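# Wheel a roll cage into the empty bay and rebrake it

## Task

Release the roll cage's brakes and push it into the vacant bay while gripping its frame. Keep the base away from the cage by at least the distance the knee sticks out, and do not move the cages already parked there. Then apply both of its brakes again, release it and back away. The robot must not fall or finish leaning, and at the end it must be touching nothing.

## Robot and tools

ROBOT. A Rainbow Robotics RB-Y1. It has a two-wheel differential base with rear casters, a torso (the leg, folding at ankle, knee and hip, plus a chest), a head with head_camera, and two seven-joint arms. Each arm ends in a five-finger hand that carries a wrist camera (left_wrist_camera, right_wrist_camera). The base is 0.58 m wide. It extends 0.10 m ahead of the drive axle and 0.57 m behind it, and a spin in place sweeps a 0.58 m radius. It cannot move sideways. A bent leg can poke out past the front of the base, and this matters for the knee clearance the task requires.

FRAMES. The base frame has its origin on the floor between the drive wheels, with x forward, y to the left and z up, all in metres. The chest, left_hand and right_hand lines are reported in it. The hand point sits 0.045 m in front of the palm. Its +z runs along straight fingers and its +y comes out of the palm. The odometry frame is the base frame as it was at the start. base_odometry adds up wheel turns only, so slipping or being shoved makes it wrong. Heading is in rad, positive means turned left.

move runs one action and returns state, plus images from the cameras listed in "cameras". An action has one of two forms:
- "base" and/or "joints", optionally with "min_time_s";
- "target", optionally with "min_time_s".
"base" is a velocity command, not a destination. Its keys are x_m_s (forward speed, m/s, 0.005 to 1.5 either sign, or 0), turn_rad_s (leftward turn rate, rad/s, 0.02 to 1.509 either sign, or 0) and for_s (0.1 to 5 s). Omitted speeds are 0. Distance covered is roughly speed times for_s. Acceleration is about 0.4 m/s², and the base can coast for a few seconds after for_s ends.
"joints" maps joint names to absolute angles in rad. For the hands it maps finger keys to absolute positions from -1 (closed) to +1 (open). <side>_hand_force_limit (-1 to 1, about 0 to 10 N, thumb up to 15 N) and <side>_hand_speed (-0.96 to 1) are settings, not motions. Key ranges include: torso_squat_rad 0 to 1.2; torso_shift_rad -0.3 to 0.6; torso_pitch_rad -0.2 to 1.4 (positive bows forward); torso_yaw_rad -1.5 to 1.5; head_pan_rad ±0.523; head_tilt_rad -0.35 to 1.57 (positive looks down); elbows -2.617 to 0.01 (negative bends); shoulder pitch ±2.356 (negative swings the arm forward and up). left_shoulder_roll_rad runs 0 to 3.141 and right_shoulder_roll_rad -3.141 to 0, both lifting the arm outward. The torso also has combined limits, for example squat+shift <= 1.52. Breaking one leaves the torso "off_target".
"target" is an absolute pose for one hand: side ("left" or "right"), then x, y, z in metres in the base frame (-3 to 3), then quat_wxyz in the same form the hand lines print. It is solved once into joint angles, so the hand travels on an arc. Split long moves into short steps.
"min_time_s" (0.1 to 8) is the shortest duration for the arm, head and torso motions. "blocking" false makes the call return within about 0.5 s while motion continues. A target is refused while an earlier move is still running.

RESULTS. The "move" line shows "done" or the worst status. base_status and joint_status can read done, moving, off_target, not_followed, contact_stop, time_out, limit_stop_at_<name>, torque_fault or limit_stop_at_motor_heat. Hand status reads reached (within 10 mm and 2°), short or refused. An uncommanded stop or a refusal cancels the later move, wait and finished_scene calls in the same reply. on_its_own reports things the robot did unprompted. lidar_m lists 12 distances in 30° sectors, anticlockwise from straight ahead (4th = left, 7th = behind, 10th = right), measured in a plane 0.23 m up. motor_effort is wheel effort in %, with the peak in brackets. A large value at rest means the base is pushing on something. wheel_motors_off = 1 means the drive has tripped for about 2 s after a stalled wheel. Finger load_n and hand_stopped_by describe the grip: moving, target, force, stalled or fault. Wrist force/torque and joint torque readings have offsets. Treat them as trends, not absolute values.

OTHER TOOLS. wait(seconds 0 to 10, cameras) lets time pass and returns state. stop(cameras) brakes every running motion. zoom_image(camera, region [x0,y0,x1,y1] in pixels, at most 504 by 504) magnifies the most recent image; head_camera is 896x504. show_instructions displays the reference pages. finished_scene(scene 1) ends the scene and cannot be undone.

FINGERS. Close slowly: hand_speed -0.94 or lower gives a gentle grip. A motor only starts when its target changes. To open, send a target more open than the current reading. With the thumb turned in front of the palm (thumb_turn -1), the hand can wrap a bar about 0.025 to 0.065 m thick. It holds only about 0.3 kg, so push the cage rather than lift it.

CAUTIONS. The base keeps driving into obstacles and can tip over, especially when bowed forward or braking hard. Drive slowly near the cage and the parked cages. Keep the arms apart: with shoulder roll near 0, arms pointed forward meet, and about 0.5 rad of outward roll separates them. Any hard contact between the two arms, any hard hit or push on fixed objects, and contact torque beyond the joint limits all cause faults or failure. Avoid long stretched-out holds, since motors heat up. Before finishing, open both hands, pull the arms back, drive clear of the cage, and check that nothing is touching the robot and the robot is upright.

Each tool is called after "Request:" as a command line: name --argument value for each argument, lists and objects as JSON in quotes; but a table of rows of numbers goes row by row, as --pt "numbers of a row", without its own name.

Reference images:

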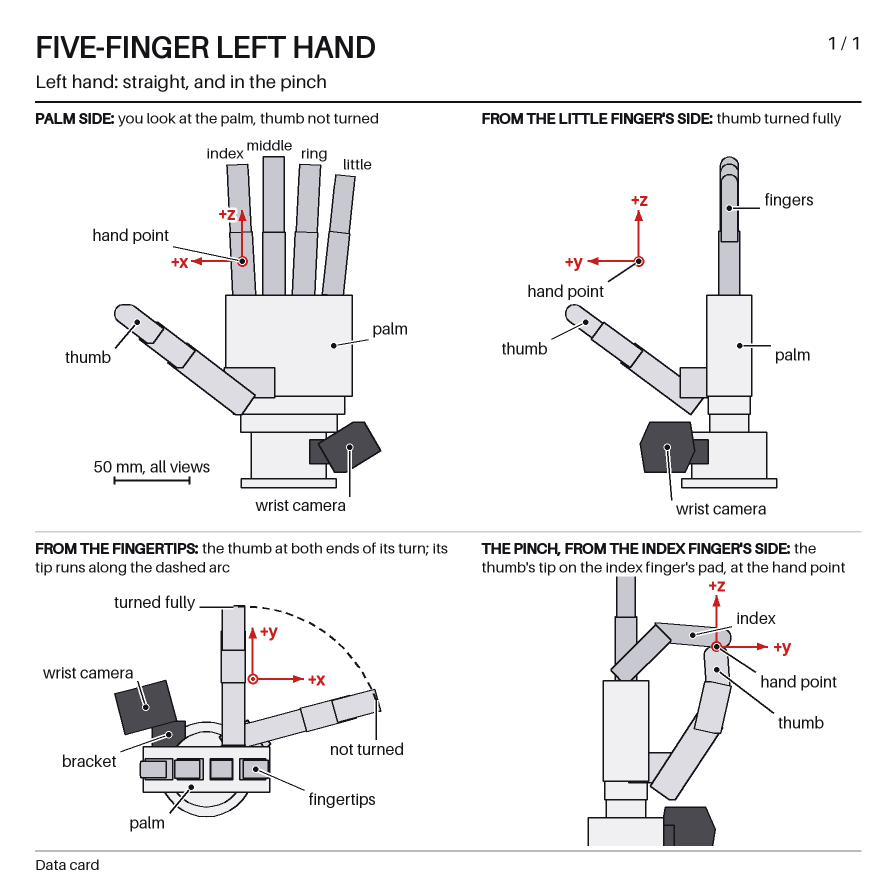

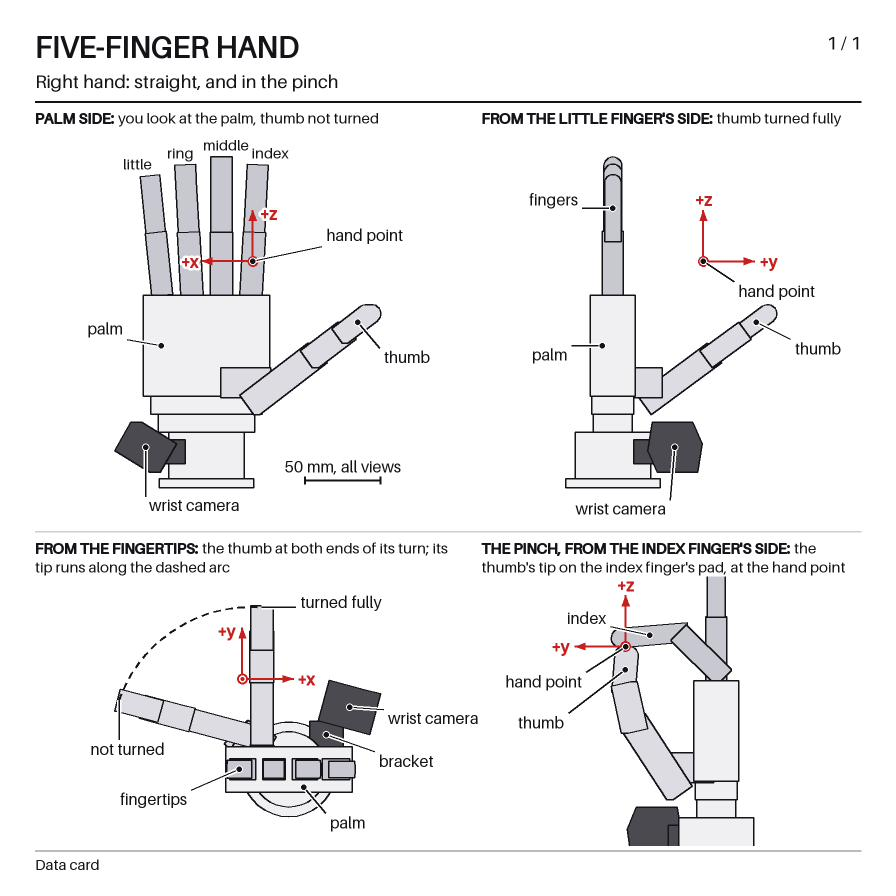

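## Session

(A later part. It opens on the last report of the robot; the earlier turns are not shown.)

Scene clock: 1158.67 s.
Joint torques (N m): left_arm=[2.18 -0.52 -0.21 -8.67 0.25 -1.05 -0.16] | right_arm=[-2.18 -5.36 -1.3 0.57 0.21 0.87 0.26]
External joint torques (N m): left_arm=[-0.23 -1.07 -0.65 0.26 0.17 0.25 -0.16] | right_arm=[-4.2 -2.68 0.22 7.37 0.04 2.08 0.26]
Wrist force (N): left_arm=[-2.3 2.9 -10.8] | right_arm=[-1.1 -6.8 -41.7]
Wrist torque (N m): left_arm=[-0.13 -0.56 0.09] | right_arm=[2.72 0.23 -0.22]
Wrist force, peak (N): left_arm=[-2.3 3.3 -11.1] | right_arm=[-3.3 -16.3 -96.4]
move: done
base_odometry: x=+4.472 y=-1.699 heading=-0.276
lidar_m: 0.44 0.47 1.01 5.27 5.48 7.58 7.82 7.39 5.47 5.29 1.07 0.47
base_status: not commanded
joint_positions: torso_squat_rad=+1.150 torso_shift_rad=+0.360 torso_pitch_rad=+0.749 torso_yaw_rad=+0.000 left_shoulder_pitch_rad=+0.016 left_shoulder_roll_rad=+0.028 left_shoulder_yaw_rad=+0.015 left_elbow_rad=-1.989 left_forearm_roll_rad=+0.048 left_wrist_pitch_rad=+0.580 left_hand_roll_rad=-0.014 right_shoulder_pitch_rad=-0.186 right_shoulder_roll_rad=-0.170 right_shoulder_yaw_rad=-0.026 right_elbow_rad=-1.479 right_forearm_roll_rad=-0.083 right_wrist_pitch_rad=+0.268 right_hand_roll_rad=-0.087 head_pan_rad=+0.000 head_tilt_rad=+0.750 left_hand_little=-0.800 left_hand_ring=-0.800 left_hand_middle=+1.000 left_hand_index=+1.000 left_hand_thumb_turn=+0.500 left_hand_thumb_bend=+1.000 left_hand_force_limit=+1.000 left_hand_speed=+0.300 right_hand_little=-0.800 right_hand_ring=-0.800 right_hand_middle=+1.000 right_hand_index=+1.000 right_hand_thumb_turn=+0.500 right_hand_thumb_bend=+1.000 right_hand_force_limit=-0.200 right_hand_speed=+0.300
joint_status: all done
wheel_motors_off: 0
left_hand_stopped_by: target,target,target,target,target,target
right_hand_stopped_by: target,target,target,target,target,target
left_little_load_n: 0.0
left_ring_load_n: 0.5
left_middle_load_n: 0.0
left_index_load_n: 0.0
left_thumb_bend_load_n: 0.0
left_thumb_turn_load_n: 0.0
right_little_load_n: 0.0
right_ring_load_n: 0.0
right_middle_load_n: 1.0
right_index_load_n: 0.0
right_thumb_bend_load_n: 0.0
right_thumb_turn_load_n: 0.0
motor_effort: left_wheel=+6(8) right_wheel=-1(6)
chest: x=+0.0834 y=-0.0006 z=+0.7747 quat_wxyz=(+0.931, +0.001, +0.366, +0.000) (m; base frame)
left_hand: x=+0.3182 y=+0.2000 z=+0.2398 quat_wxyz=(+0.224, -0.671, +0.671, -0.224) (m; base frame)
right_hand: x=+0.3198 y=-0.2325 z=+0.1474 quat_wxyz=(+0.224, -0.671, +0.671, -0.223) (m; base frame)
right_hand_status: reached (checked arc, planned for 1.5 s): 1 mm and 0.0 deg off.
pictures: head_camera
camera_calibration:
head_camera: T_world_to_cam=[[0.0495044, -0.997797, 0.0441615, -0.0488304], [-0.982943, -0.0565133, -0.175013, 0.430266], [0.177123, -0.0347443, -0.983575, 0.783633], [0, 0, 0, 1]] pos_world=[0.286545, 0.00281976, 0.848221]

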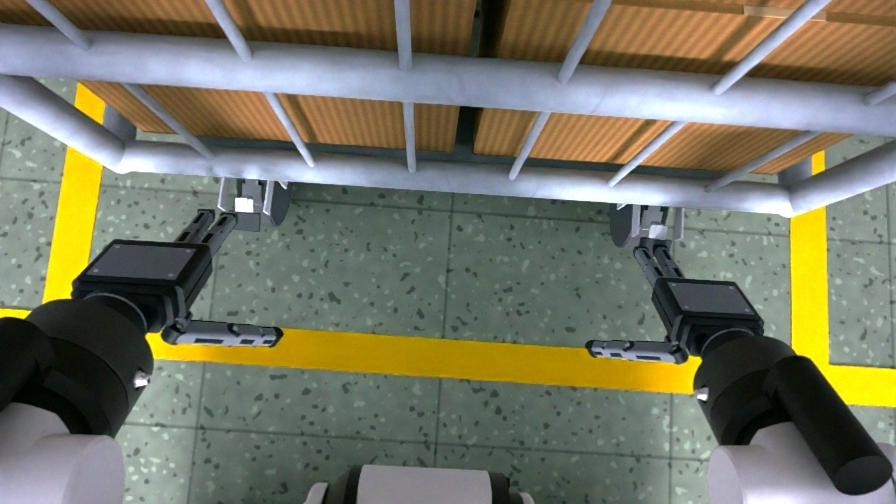

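Request:
move --target '{"side":"right","x":0.320,"y":-0.233,"z":0.142,"quat_wxyz":[0.2236,-0.6708,0.6708,-0.2236]}' --min_time_s 1.5

Request:
move --target '{"side":"right","x":0.320,"y":-0.232,"z":0.158,"quat_wxyz":[0.2236,-0.6708,0.6708,-0.2236]}' --min_time_s 1.5

Request:
move --target '{"side":"right","x":0.318,"y":-0.232,"z":0.240,"quat_wxyz":[0.2236,-0.6708,0.6708,-0.2236]}' --min_time_s 2 --cameras '["all"]'

Request:
zoom_image --camera "head_camera" --region '[570, 170, 770, 340]'

Request:
zoom_image --camera "head_camera" --region '[150, 150, 350, 320]'

Scene clock: 1160.67 s.
Joint torques (N m): left_arm=[2.08 -0.31 -0.13 -8.72 0.12 -1.13 -0.23] | right_arm=[-13.04 -5.18 -5.65 9.23 0.94 4.29 0.44]
External joint torques (N m): left_arm=[-0.29 -0.84 -0.56 0.23 0.04 0.17 -0.24] | right_arm=[-14.96 -2.46 -4.14 15.94 0.78 5.51 0.44]
Wrist force (N): left_arm=[-1.8 3.0 -10.7] | right_arm=[-5.6 -17.4 -129.9]
Wrist torque (N m): left_arm=[-0.14 -0.60 0.10] | right_arm=[8.50 1.78 -0.68]
Wrist force, peak (N): left_arm=[-2.5 2.6 -11.2] | right_arm=[-5.5 -17.2 -130.2]
move: done
base_odometry: x=+4.472 y=-1.698 heading=-0.276
lidar_m: 0.44 0.46 1.01 5.28 5.48 7.58 7.82 7.41 5.47 5.29 1.07 0.47
base_status: not commanded
joint_positions: torso_squat_rad=+1.150 torso_shift_rad=+0.359 torso_pitch_rad=+0.748 torso_yaw_rad=-0.001 left_shoulder_pitch_rad=+0.016 left_shoulder_roll_rad=+0.028 left_shoulder_yaw_rad=+0.015 left_elbow_rad=-1.989 left_forearm_roll_rad=+0.048 left_wrist_pitch_rad=+0.580 left_hand_roll_rad=-0.014 right_shoulder_pitch_rad=-0.197 right_shoulder_roll_rad=-0.170 right_shoulder_yaw_rad=-0.026 right_elbow_rad=-1.450 right_forearm_roll_rad=-0.083 right_wrist_pitch_rad=+0.249 right_hand_roll_rad=-0.087 head_pan_rad=+0.000 head_tilt_rad=+0.750 left_hand_little=-0.800 left_hand_ring=-0.800 left_hand_middle=+1.000 left_hand_index=+1.000 left_hand_thumb_turn=+0.500 left_hand_thumb_bend=+1.000 left_hand_force_limit=+1.000 left_hand_speed=+0.300 right_hand_little=-0.800 right_hand_ring=-0.800 right_hand_middle=+1.000 right_hand_index=+1.000 right_hand_thumb_turn=+0.500 right_hand_thumb_bend=+1.000 right_hand_force_limit=-0.200 right_hand_speed=+0.300
joint_status: all done
wheel_motors_off: 0
left_hand_stopped_by: target,target,target,target,target,target
right_hand_stopped_by: target,target,target,target,target,target
left_little_load_n: 0.0
left_ring_load_n: 0.0
left_middle_load_n: 0.0
left_index_load_n: 0.0
left_thumb_bend_load_n: 0.0
left_thumb_turn_load_n: -0.5
right_little_load_n: 0.0
right_ring_load_n: 0.0
right_middle_load_n: 2.5
right_index_load_n: 0.0
right_thumb_bend_load_n: 0.0
right_thumb_turn_load_n: 0.0
motor_effort: left_wheel=+7(7) right_wheel=+13(13)
chest: x=+0.0828 y=-0.0005 z=+0.7750 quat_wxyz=(+0.931, +0.000, +0.365, +0.000) (m; base frame)
left_hand: x=+0.3185 y=+0.1996 z=+0.2403 quat_wxyz=(+0.224, -0.670, +0.670, -0.225) (m; base frame)
right_hand: x=+0.3198 y=-0.2329 z=+0.1439 quat_wxyz=(+0.225, -0.670, +0.671, -0.225) (m; base frame)
right_hand_status: reached (checked arc, planned for 1.5 s): 2 mm and 0.2 deg off.
pictures: none

Scene clock: 1162.50 s.
Joint torques (N m): left_arm=[1.81 -0.5 -0.09 -8.66 0.21 -1.12 -0.25] | right_arm=[2.55 -1.11 -0.6 -7.83 0.48 -1.16 0.29]
External joint torques (N m): left_arm=[-0.61 -1.06 -0.53 0.26 0.13 0.18 -0.25] | right_arm=[0.35 1.52 0.95 -0.82 0.3 0.05 0.29]
Wrist force (N): left_arm=[-2.3 2.6 -11.1] | right_arm=[1.9 0.3 4.9]
Wrist torque (N m): left_arm=[-0.17 -0.54 0.10] | right_arm=[-0.53 -0.48 0.12]
Wrist force, peak (N): left_arm=[-2.1 3.1 -11.3] | right_arm=[-5.2 -17.5 -129.9]
move: done
base_odometry: x=+4.472 y=-1.699 heading=-0.276
lidar_m: 0.45 0.46 1.01 5.27 5.48 7.58 7.82 7.40 5.46 5.29 1.07 0.46
base_status: not commanded
joint_positions: torso_squat_rad=+1.150 torso_shift_rad=+0.360 torso_pitch_rad=+0.750 torso_yaw_rad=+0.000 left_shoulder_pitch_rad=+0.016 left_shoulder_roll_rad=+0.028 left_shoulder_yaw_rad=+0.015 left_elbow_rad=-1.989 left_forearm_roll_rad=+0.048 left_wrist_pitch_rad=+0.580 left_hand_roll_rad=-0.014 right_shoulder_pitch_rad=-0.162 right_shoulder_roll_rad=-0.169 right_shoulder_yaw_rad=-0.024 right_elbow_rad=-1.540 right_forearm_roll_rad=-0.082 right_wrist_pitch_rad=+0.306 right_hand_roll_rad=-0.087 head_pan_rad=+0.000 head_tilt_rad=+0.750 left_hand_little=-0.800 left_hand_ring=-0.800 left_hand_middle=+1.000 left_hand_index=+1.000 left_hand_thumb_turn=+0.500 left_hand_thumb_bend=+1.000 left_hand_force_limit=+1.000 left_hand_speed=+0.300 right_hand_little=-0.800 right_hand_ring=-0.800 right_hand_middle=+1.000 right_hand_index=+1.000 right_hand_thumb_turn=+0.500 right_hand_thumb_bend=+1.000 right_hand_force_limit=-0.200 right_hand_speed=+0.300
joint_status: all done
wheel_motors_off: 0
left_hand_stopped_by: target,target,target,target,target,target
right_hand_stopped_by: target,target,target,target,target,target
left_little_load_n: 0.0
left_ring_load_n: 0.0
left_middle_load_n: 0.0
left_index_load_n: 0.0
left_thumb_bend_load_n: 0.0
left_thumb_turn_load_n: 0.0
right_little_load_n: 0.0
right_ring_load_n: 0.0
right_middle_load_n: 0.0
right_index_load_n: 0.0
right_thumb_bend_load_n: 0.0
right_thumb_turn_load_n: 0.0
motor_effort: left_wheel=+7(8) right_wheel=+0(13)
chest: x=+0.0835 y=-0.0007 z=+0.7746 quat_wxyz=(+0.931, +0.001, +0.366, +0.000) (m; base frame)
left_hand: x=+0.3181 y=+0.2000 z=+0.2396 quat_wxyz=(+0.224, -0.671, +0.671, -0.224) (m; base frame)
right_hand: x=+0.3197 y=-0.2319 z=+0.1568 quat_wxyz=(+0.223, -0.671, +0.671, -0.223) (m; base frame)
right_hand_status: reached (checked arc, planned for 1.5 s): 1 mm and 0.1 deg off.
pictures: none

Scene clock: 1164.83 s.
Joint torques (N m): left_arm=[1.86 -0.2 -0.02 -8.49 0.14 -1.06 -0.11] | right_arm=[4.3 -3.81 -0.85 -9.14 -0.16 -1.23 -0.51]
External joint torques (N m): left_arm=[-0.56 -0.76 -0.46 0.44 0.06 0.24 -0.11] | right_arm=[0.81 -1.3 1.01 -0.85 -0.39 -0.01 -0.51]
Wrist force (N): left_arm=[-2.3 2.9 -10.6] | right_arm=[1.9 0.0 4.3]
Wrist torque (N m): left_arm=[-0.15 -0.52 0.10] | right_arm=[-0.55 -0.45 0.00]
Wrist force, peak (N): left_arm=[-2.4 3.2 -11.2] | right_arm=[1.8 -0.1 5.2]
move: done
base_odometry: x=+4.472 y=-1.699 heading=-0.276
lidar_m: 0.44 0.47 1.01 5.27 5.48 7.58 7.82 7.40 5.46 5.29 1.07 0.46
base_status: not commanded
joint_positions: torso_squat_rad=+1.150 torso_shift_rad=+0.360 torso_pitch_rad=+0.750 torso_yaw_rad=+0.000 left_shoulder_pitch_rad=+0.016 left_shoulder_roll_rad=+0.028 left_shoulder_yaw_rad=+0.015 left_elbow_rad=-1.989 left_forearm_roll_rad=+0.048 left_wrist_pitch_rad=+0.580 left_hand_roll_rad=-0.014 right_shoulder_pitch_rad=+0.020 right_shoulder_roll_rad=-0.181 right_shoulder_yaw_rad=-0.016 right_elbow_rad=-1.981 right_forearm_roll_rad=-0.093 right_wrist_pitch_rad=+0.567 right_hand_roll_rad=-0.096 head_pan_rad=+0.000 head_tilt_rad=+0.750 left_hand_little=-0.800 left_hand_ring=-0.800 left_hand_middle=+1.000 left_hand_index=+1.000 left_hand_thumb_turn=+0.500 left_hand_thumb_bend=+1.000 left_hand_force_limit=+1.000 left_hand_speed=+0.300 right_hand_little=-0.800 right_hand_ring=-0.800 right_hand_middle=+1.000 right_hand_index=+1.000 right_hand_thumb_turn=+0.500 right_hand_thumb_bend=+1.000 right_hand_force_limit=-0.200 right_hand_speed=+0.300
joint_status: all done
wheel_motors_off: 0
left_hand_stopped_by: target,target,target,target,target,target
right_hand_stopped_by: target,target,target,target,target,target
left_little_load_n: 0.0
left_ring_load_n: 0.0
left_middle_load_n: 0.0
left_index_load_n: 0.0
left_thumb_bend_load_n: 0.0
left_thumb_turn_load_n: 0.0
right_little_load_n: 0.0
right_ring_load_n: 0.0
right_middle_load_n: 0.0
right_index_load_n: 0.0
right_thumb_bend_load_n: 0.0
right_thumb_turn_load_n: 0.0
motor_effort: left_wheel=+7(8) right_wheel=-1(1)
chest: x=+0.0835 y=-0.0007 z=+0.7746 quat_wxyz=(+0.931, +0.001, +0.366, +0.000) (m; base frame)
left_hand: x=+0.3181 y=+0.2000 z=+0.2396 quat_wxyz=(+0.224, -0.671, +0.671, -0.224) (m; base frame)
right_hand: x=+0.3180 y=-0.2321 z=+0.2398 quat_wxyz=(+0.224, -0.671, +0.671, -0.224) (m; base frame)
right_hand_status: reached (checked arc, planned for 2.0 s): 0 mm and 0.1 deg off.
pictures: head_camera, left_wrist_camera, right_wrist_camera
camera_calibration:
head_camera: T_world_to_cam=[[0.0495512, -0.997804, 0.0439427, -0.0487582], [-0.983013, -0.0565068, -0.17462, 0.430108], [0.17672, -0.0345436, -0.983655, 0.783581], [0, 0, 0, 1]] pos_world=[0.286743, 0.00272061, 0.848022]
left_wrist_camera: T_world_to_cam=[[0.762299, -0.311149, 0.567526, -0.313555], [-0.536618, -0.794088, 0.285421, 0.254894], [0.361857, -0.522121, -0.772301, 0.287395], [0, 0, 0, 1]] pos_world=[0.271808, 0.254901, 0.327153]
right_wrist_camera: T_world_to_cam=[[-0.767207, -0.261057, -0.585869, 0.319829], [-0.494063, 0.823018, 0.280257, 0.280018], [0.409018, 0.504471, -0.760403, 0.282243], [0, 0, 0, 1]] pos_world=[0.26828, -0.28935, 0.32352]

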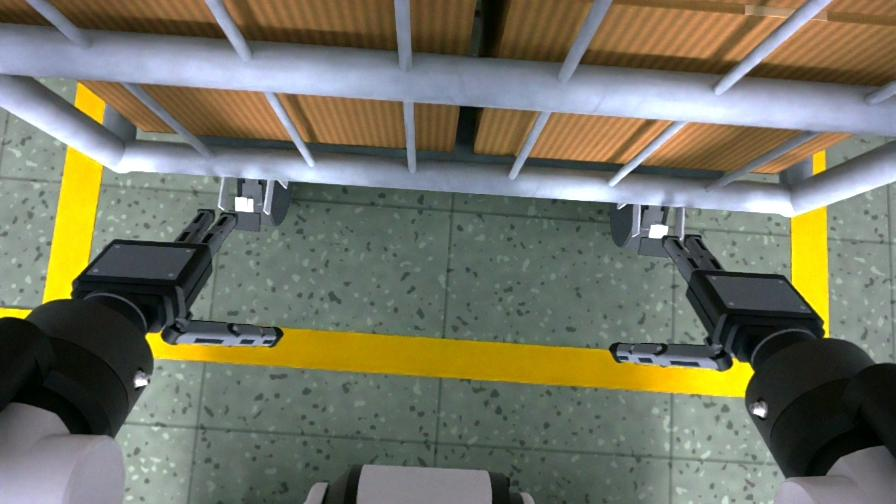

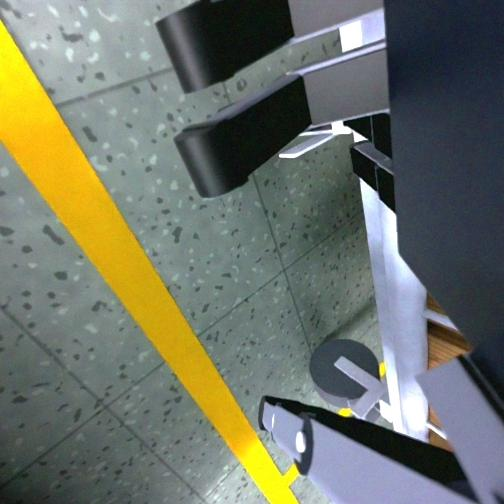

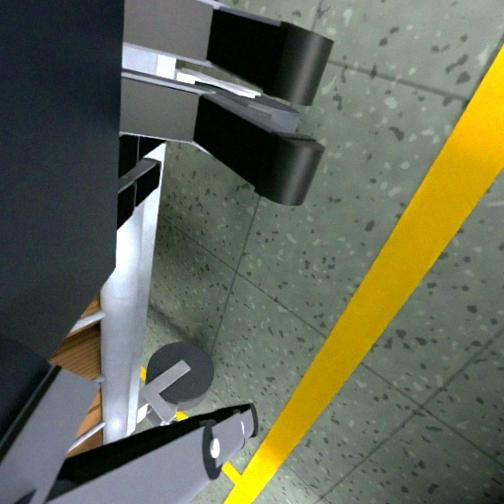

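Scaled by 2.520 from the camera's 896x504 image, which has a finer 1280x720 frame.

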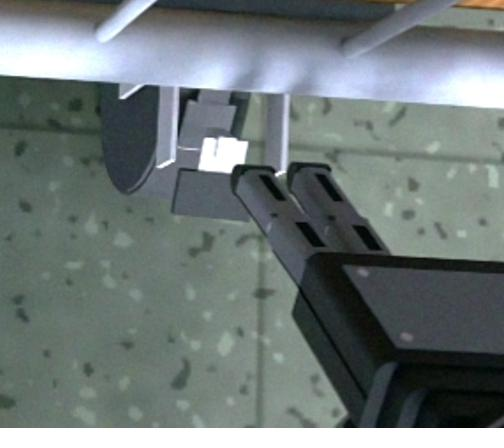

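Scaled by 2.520 from the camera's 896x504 image, which has a finer 1280x720 frame.

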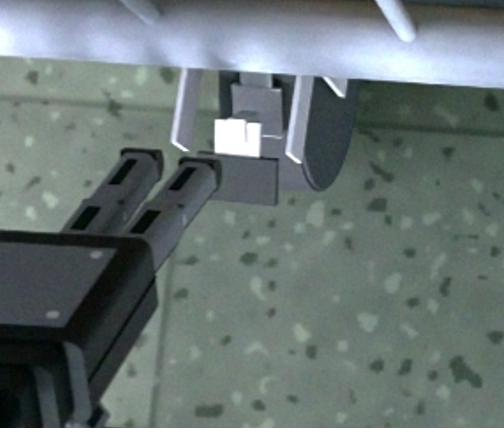

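Both brakes look set. Back off straight.

Request:
move --base '{"x_m_s":-0.2,"for_s":2.3}' --joints '{"head_tilt_rad":0.1}' --cameras '["head_camera"]'

Request:
zoom_image --camera "head_camera" --region '[230, 280, 650, 400]'

Request:
zoom_image --camera "head_camera" --region '[240, 290, 340, 390]'

Request:
zoom_image --camera "head_camera" --region '[545, 300, 645, 400]'

Scene clock: 1168.50 s.
Joint torques (N m): left_arm=[1.79 -0.42 -0.25 -8.57 0.21 -1.08 -0.21] | right_arm=[3.24 -3.79 -0.72 -8.78 -0.16 -1.11 -0.43]
External joint torques (N m): left_arm=[-0.63 -0.97 -0.69 0.36 0.13 0.21 -0.21] | right_arm=[-0.26 -1.29 1.13 -0.49 -0.4 0.11 -0.43]
Wrist force (N): left_arm=[-2.6 2.8 -10.9] | right_arm=[2.0 0.2 4.8]
Wrist torque (N m): left_arm=[-0.18 -0.48 0.08] | right_arm=[-0.56 -0.49 0.00]
Wrist force, peak (N): left_arm=[-2.6 3.1 -11.4] | right_arm=[2.2 -0.1 5.0]
move: done
base_odometry: x=+4.030 y=-1.573 heading=-0.275
lidar_m: 0.91 0.96 1.40 5.28 5.49 7.56 7.36 7.39 5.46 5.28 1.34 0.95
base_status: done (sent for 2.3 of 2.3 s)
joint_positions: torso_squat_rad=+1.150 torso_shift_rad=+0.360 torso_pitch_rad=+0.750 torso_yaw_rad=+0.000 left_shoulder_pitch_rad=+0.016 left_shoulder_roll_rad=+0.028 left_shoulder_yaw_rad=+0.015 left_elbow_rad=-1.989 left_forearm_roll_rad=+0.048 left_wrist_pitch_rad=+0.580 left_hand_roll_rad=-0.014 right_shoulder_pitch_rad=+0.020 right_shoulder_roll_rad=-0.181 right_shoulder_yaw_rad=-0.016 right_elbow_rad=-1.981 right_forearm_roll_rad=-0.093 right_wrist_pitch_rad=+0.567 right_hand_roll_rad=-0.096 head_pan_rad=+0.000 head_tilt_rad=+0.100 left_hand_little=-0.800 left_hand_ring=-0.800 left_hand_middle=+1.000 left_hand_index=+1.000 left_hand_thumb_turn=+0.500 left_hand_thumb_bend=+1.000 left_hand_force_limit=+1.000 left_hand_speed=+0.300 right_hand_little=-0.800 right_hand_ring=-0.800 right_hand_middle=+1.000 right_hand_index=+1.000 right_hand_thumb_turn=+0.500 right_hand_thumb_bend=+1.000 right_hand_force_limit=-0.200 right_hand_speed=+0.300
joint_status: all done
wheel_motors_off: 0
left_hand_stopped_by: target,target,target,target,target,target
right_hand_stopped_by: target,target,target,target,target,target
left_little_load_n: 0.0
left_ring_load_n: 0.0
left_middle_load_n: 0.0
left_index_load_n: 0.0
left_thumb_bend_load_n: 0.0
left_thumb_turn_load_n: 0.0
right_little_load_n: 0.0
right_ring_load_n: 0.0
right_middle_load_n: 0.0
right_index_load_n: 0.0
right_thumb_bend_load_n: 0.0
right_thumb_turn_load_n: 0.0
motor_effort: left_wheel=+5(16) right_wheel=-6(27)
chest: x=+0.0836 y=-0.0007 z=+0.7745 quat_wxyz=(+0.931, +0.001, +0.366, +0.000) (m; base frame)
left_hand: x=+0.3181 y=+0.2001 z=+0.2395 quat_wxyz=(+0.224, -0.671, +0.671, -0.224) (m; base frame)
right_hand: x=+0.3179 y=-0.2321 z=+0.2397 quat_wxyz=(+0.224, -0.671, +0.671, -0.224) (m; base frame)
pictures: head_camera
camera_calibration:
head_camera: T_world_to_cam=[[0.0118919, -0.997809, 0.0650873, -0.0589521], [-0.677251, -0.0559259, -0.733623, 0.864501], [0.735656, -0.0353563, -0.676432, 0.373203], [0, 0, 0, 1]] pos_world=[0.311636, 0.00272018, 0.890502]

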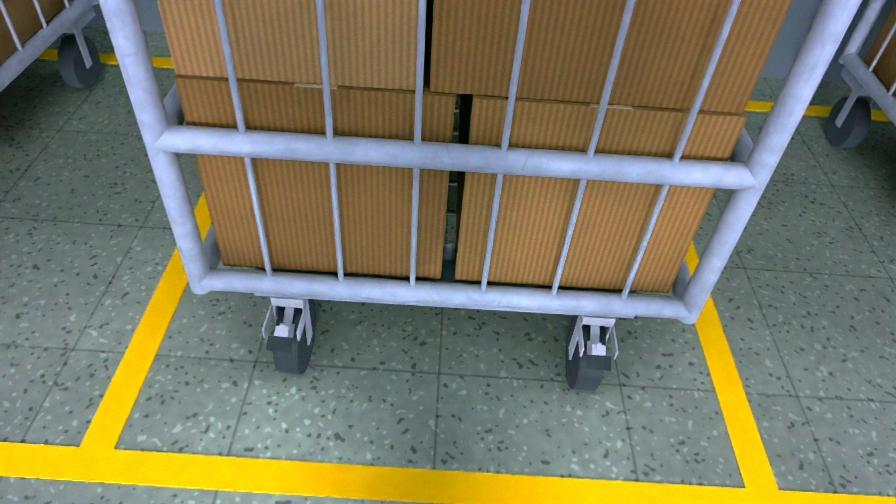

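Scaled by 1.200 from the camera's 896x504 image, which has a finer 1280x720 frame.

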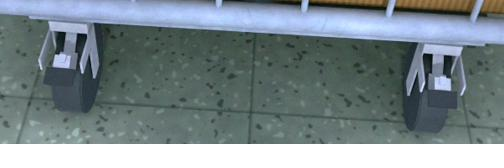

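Scaled by 5.040 from the camera's 896x504 image, which has a finer 1280x720 frame.

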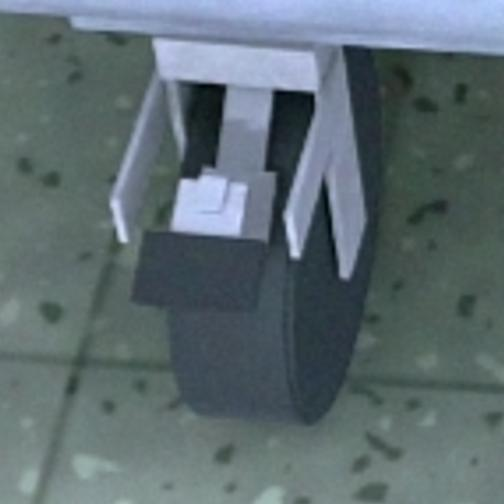

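Scaled by 5.040 from the camera's 896x504 image, which has a finer 1280x720 frame.

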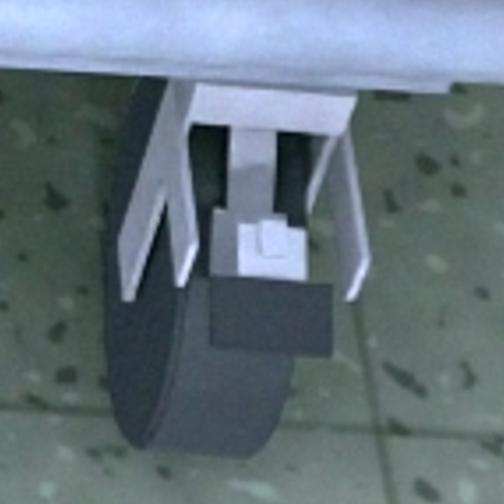

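Request:
move --base '{"x_m_s":-0.3,"for_s":2.5}' --cameras '["head_camera"]'

Request:
move --joints '{"torso_squat_rad":0,"torso_shift_rad":0,"torso_pitch_rad":0,"head_tilt_rad":0.4}' --min_time_s 5 --cameras '["head_camera"]'

Scene clock: 1172.43 s.
Joint torques (N m): left_arm=[1.68 -0.19 -0.08 -8.51 0.24 -1.09 -0.16] | right_arm=[3.79 -3.74 -0.32 -8.8 -0.12 -1.1 -0.41]
External joint torques (N m): left_arm=[-0.74 -0.74 -0.53 0.41 0.16 0.2 -0.17] | right_arm=[0.28 -1.23 1.54 -0.51 -0.35 0.12 -0.41]
Wrist force (N): left_arm=[-2.2 2.6 -10.8] | right_arm=[2.0 0.3 4.9]
Wrist torque (N m): left_arm=[-0.19 -0.55 0.11] | right_arm=[-0.54 -0.49 0.02]
Wrist force, peak (N): left_arm=[-2.3 3.2 -11.5] | right_arm=[2.1 0.0 5.1]
move: done
base_odometry: x=+3.308 y=-1.370 heading=-0.275
lidar_m: 1.67 1.96 4.06 5.28 5.49 6.83 6.60 6.88 5.44 5.28 3.94 1.96
base_status: done (sent for 2.5 of 2.5 s)
joint_positions: torso_squat_rad=+1.150 torso_shift_rad=+0.360 torso_pitch_rad=+0.750 torso_yaw_rad=+0.000 left_shoulder_pitch_rad=+0.016 left_shoulder_roll_rad=+0.028 left_shoulder_yaw_rad=+0.015 left_elbow_rad=-1.989 left_forearm_roll_rad=+0.048 left_wrist_pitch_rad=+0.580 left_hand_roll_rad=-0.014 right_shoulder_pitch_rad=+0.020 right_shoulder_roll_rad=-0.181 right_shoulder_yaw_rad=-0.016 right_elbow_rad=-1.981 right_forearm_roll_rad=-0.093 right_wrist_pitch_rad=+0.567 right_hand_roll_rad=-0.096 head_pan_rad=+0.000 head_tilt_rad=+0.100 left_hand_little=-0.800 left_hand_ring=-0.800 left_hand_middle=+1.000 left_hand_index=+1.000 left_hand_thumb_turn=+0.500 left_hand_thumb_bend=+1.000 left_hand_force_limit=+1.000 left_hand_speed=+0.300 right_hand_little=-0.800 right_hand_ring=-0.800 right_hand_middle=+1.000 right_hand_index=+1.000 right_hand_thumb_turn=+0.500 right_hand_thumb_bend=+1.000 right_hand_force_limit=-0.200 right_hand_speed=+0.300
joint_status: not commanded
wheel_motors_off: 0
left_hand_stopped_by: target,target,target,target,target,target
right_hand_stopped_by: target,target,target,target,target,target
left_little_load_n: 0.0
left_ring_load_n: 0.0
left_middle_load_n: 0.0
left_index_load_n: -0.5
left_thumb_bend_load_n: 0.0
left_thumb_turn_load_n: -0.5
right_little_load_n: 0.0
right_ring_load_n: 0.0
right_middle_load_n: 0.0
right_index_load_n: 0.0
right_thumb_bend_load_n: 0.0
right_thumb_turn_load_n: 0.0
motor_effort: left_wheel=+6(14) right_wheel=-5(29)
chest: x=+0.0836 y=-0.0007 z=+0.7745 quat_wxyz=(+0.931, +0.001, +0.366, +0.000) (m; base frame)
left_hand: x=+0.3180 y=+0.2001 z=+0.2395 quat_wxyz=(+0.224, -0.671, +0.671, -0.224) (m; base frame)
right_hand: x=+0.3179 y=-0.2321 z=+0.2397 quat_wxyz=(+0.224, -0.671, +0.671, -0.224) (m; base frame)
pictures: head_camera
camera_calibration:
head_camera: T_world_to_cam=[[0.0118876, -0.997809, 0.0650829, -0.0589468], [-0.677251, -0.0559197, -0.733624, 0.864501], [0.735656, -0.0353564, -0.676432, 0.373203], [0, 0, 0, 1]] pos_world=[0.311636, 0.00272021, 0.890501]

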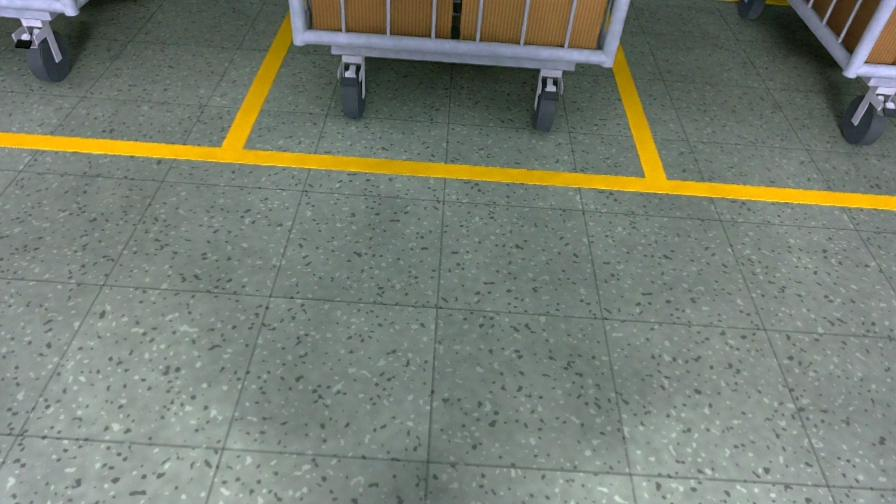

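Scene clock: 1177.77 s.
Joint torques (N m): left_arm=[-10.5 -0.38 -0.06 -9.78 0.2 -1.8 -0.15] | right_arm=[-9.63 -4.65 -0.52 -10.44 0.01 -1.86 -0.43]
External joint torques (N m): left_arm=[0.49 -1.07 -0.42 0.65 0.11 0.25 -0.16] | right_arm=[0.85 -1.26 1.55 -0.61 -0.26 0.11 -0.42]
Wrist force (N): left_arm=[-2.3 4.9 -14.1] | right_arm=[2.2 2.3 1.3]
Wrist torque (N m): left_arm=[0.17 -0.66 0.03] | right_arm=[-0.23 -0.41 0.07]
Wrist force, peak (N): left_arm=[-2.2 5.5 -14.6] | right_arm=[2.1 0.5 4.8]
move: done
base_odometry: x=+3.308 y=-1.370 heading=-0.275
lidar_m: 1.67 1.95 4.06 5.29 5.50 6.82 6.60 6.87 5.44 5.27 3.95 1.95
base_status: not commanded
joint_positions: torso_squat_rad=+0.000 torso_shift_rad=+0.000 torso_pitch_rad=+0.000 torso_yaw_rad=+0.000 left_shoulder_pitch_rad=+0.016 left_shoulder_roll_rad=+0.028 left_shoulder_yaw_rad=+0.015 left_elbow_rad=-1.989 left_forearm_roll_rad=+0.048 left_wrist_pitch_rad=+0.580 left_hand_roll_rad=-0.014 right_shoulder_pitch_rad=+0.020 right_shoulder_roll_rad=-0.181 right_shoulder_yaw_rad=-0.016 right_elbow_rad=-1.981 right_forearm_roll_rad=-0.093 right_wrist_pitch_rad=+0.567 right_hand_roll_rad=-0.096 head_pan_rad=+0.000 head_tilt_rad=+0.400 left_hand_little=-0.800 left_hand_ring=-0.800 left_hand_middle=+1.000 left_hand_index=+1.000 left_hand_thumb_turn=+0.500 left_hand_thumb_bend=+1.000 left_hand_force_limit=+1.000 left_hand_speed=+0.300 right_hand_little=-0.800 right_hand_ring=-0.800 right_hand_middle=+1.000 right_hand_index=+1.000 right_hand_thumb_turn=+0.500 right_hand_thumb_bend=+1.000 right_hand_force_limit=-0.200 right_hand_speed=+0.300
joint_status: all done
wheel_motors_off: 0
left_hand_stopped_by: target,target,target,target,target,target
right_hand_stopped_by: target,target,target,target,target,target
left_little_load_n: 0.0
left_ring_load_n: 0.0
left_middle_load_n: 0.0
left_index_load_n: 0.0
left_thumb_bend_load_n: 0.0
left_thumb_turn_load_n: 0.0
right_little_load_n: 0.0
right_ring_load_n: 0.0
right_middle_load_n: 0.0
right_index_load_n: 0.0
right_thumb_bend_load_n: 0.0
right_thumb_turn_load_n: 0.0
motor_effort: left_wheel=+5(7) right_wheel=-6(6)
chest: x=-0.2281 y=-0.0011 z=+1.2899 quat_wxyz=(+1.000, +0.001, +0.000, +0.000) (m; base frame)
left_hand: x=+0.3083 y=+0.1993 z=+1.0583 quat_wxyz=(+0.454, -0.542, +0.542, -0.454) (m; base frame)
right_hand: x=+0.3078 y=-0.2329 z=+1.0582 quat_wxyz=(+0.454, -0.542, +0.543, -0.454) (m; base frame)
pictures: head_camera
camera_calibration:
head_camera: T_world_to_cam=[[-0.0177646, -0.997816, 0.063621, -0.09622], [-0.290685, -0.0557282, -0.955195, 1.40331], [0.956654, -0.0354623, -0.28906, 0.561913], [0, 0, 0, 1]] pos_world=[-0.131345, 0.00212073, 1.50898]

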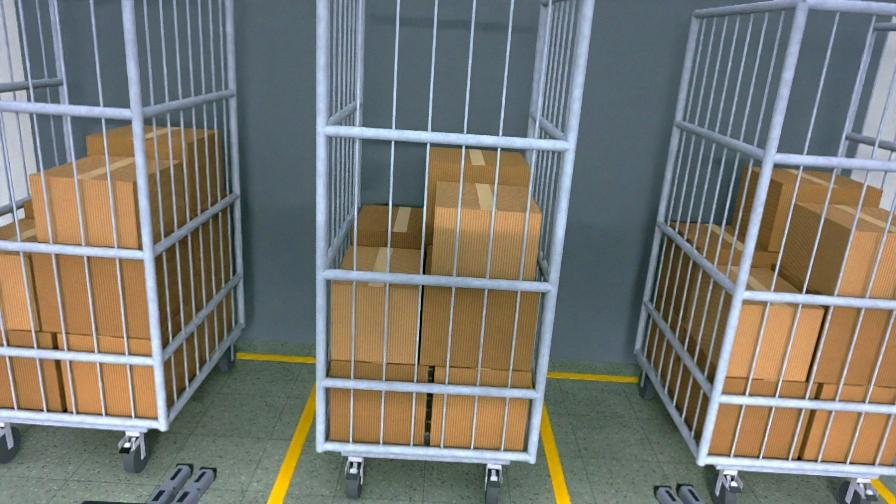

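Request:
finished_scene

The scene is finished: the task was done.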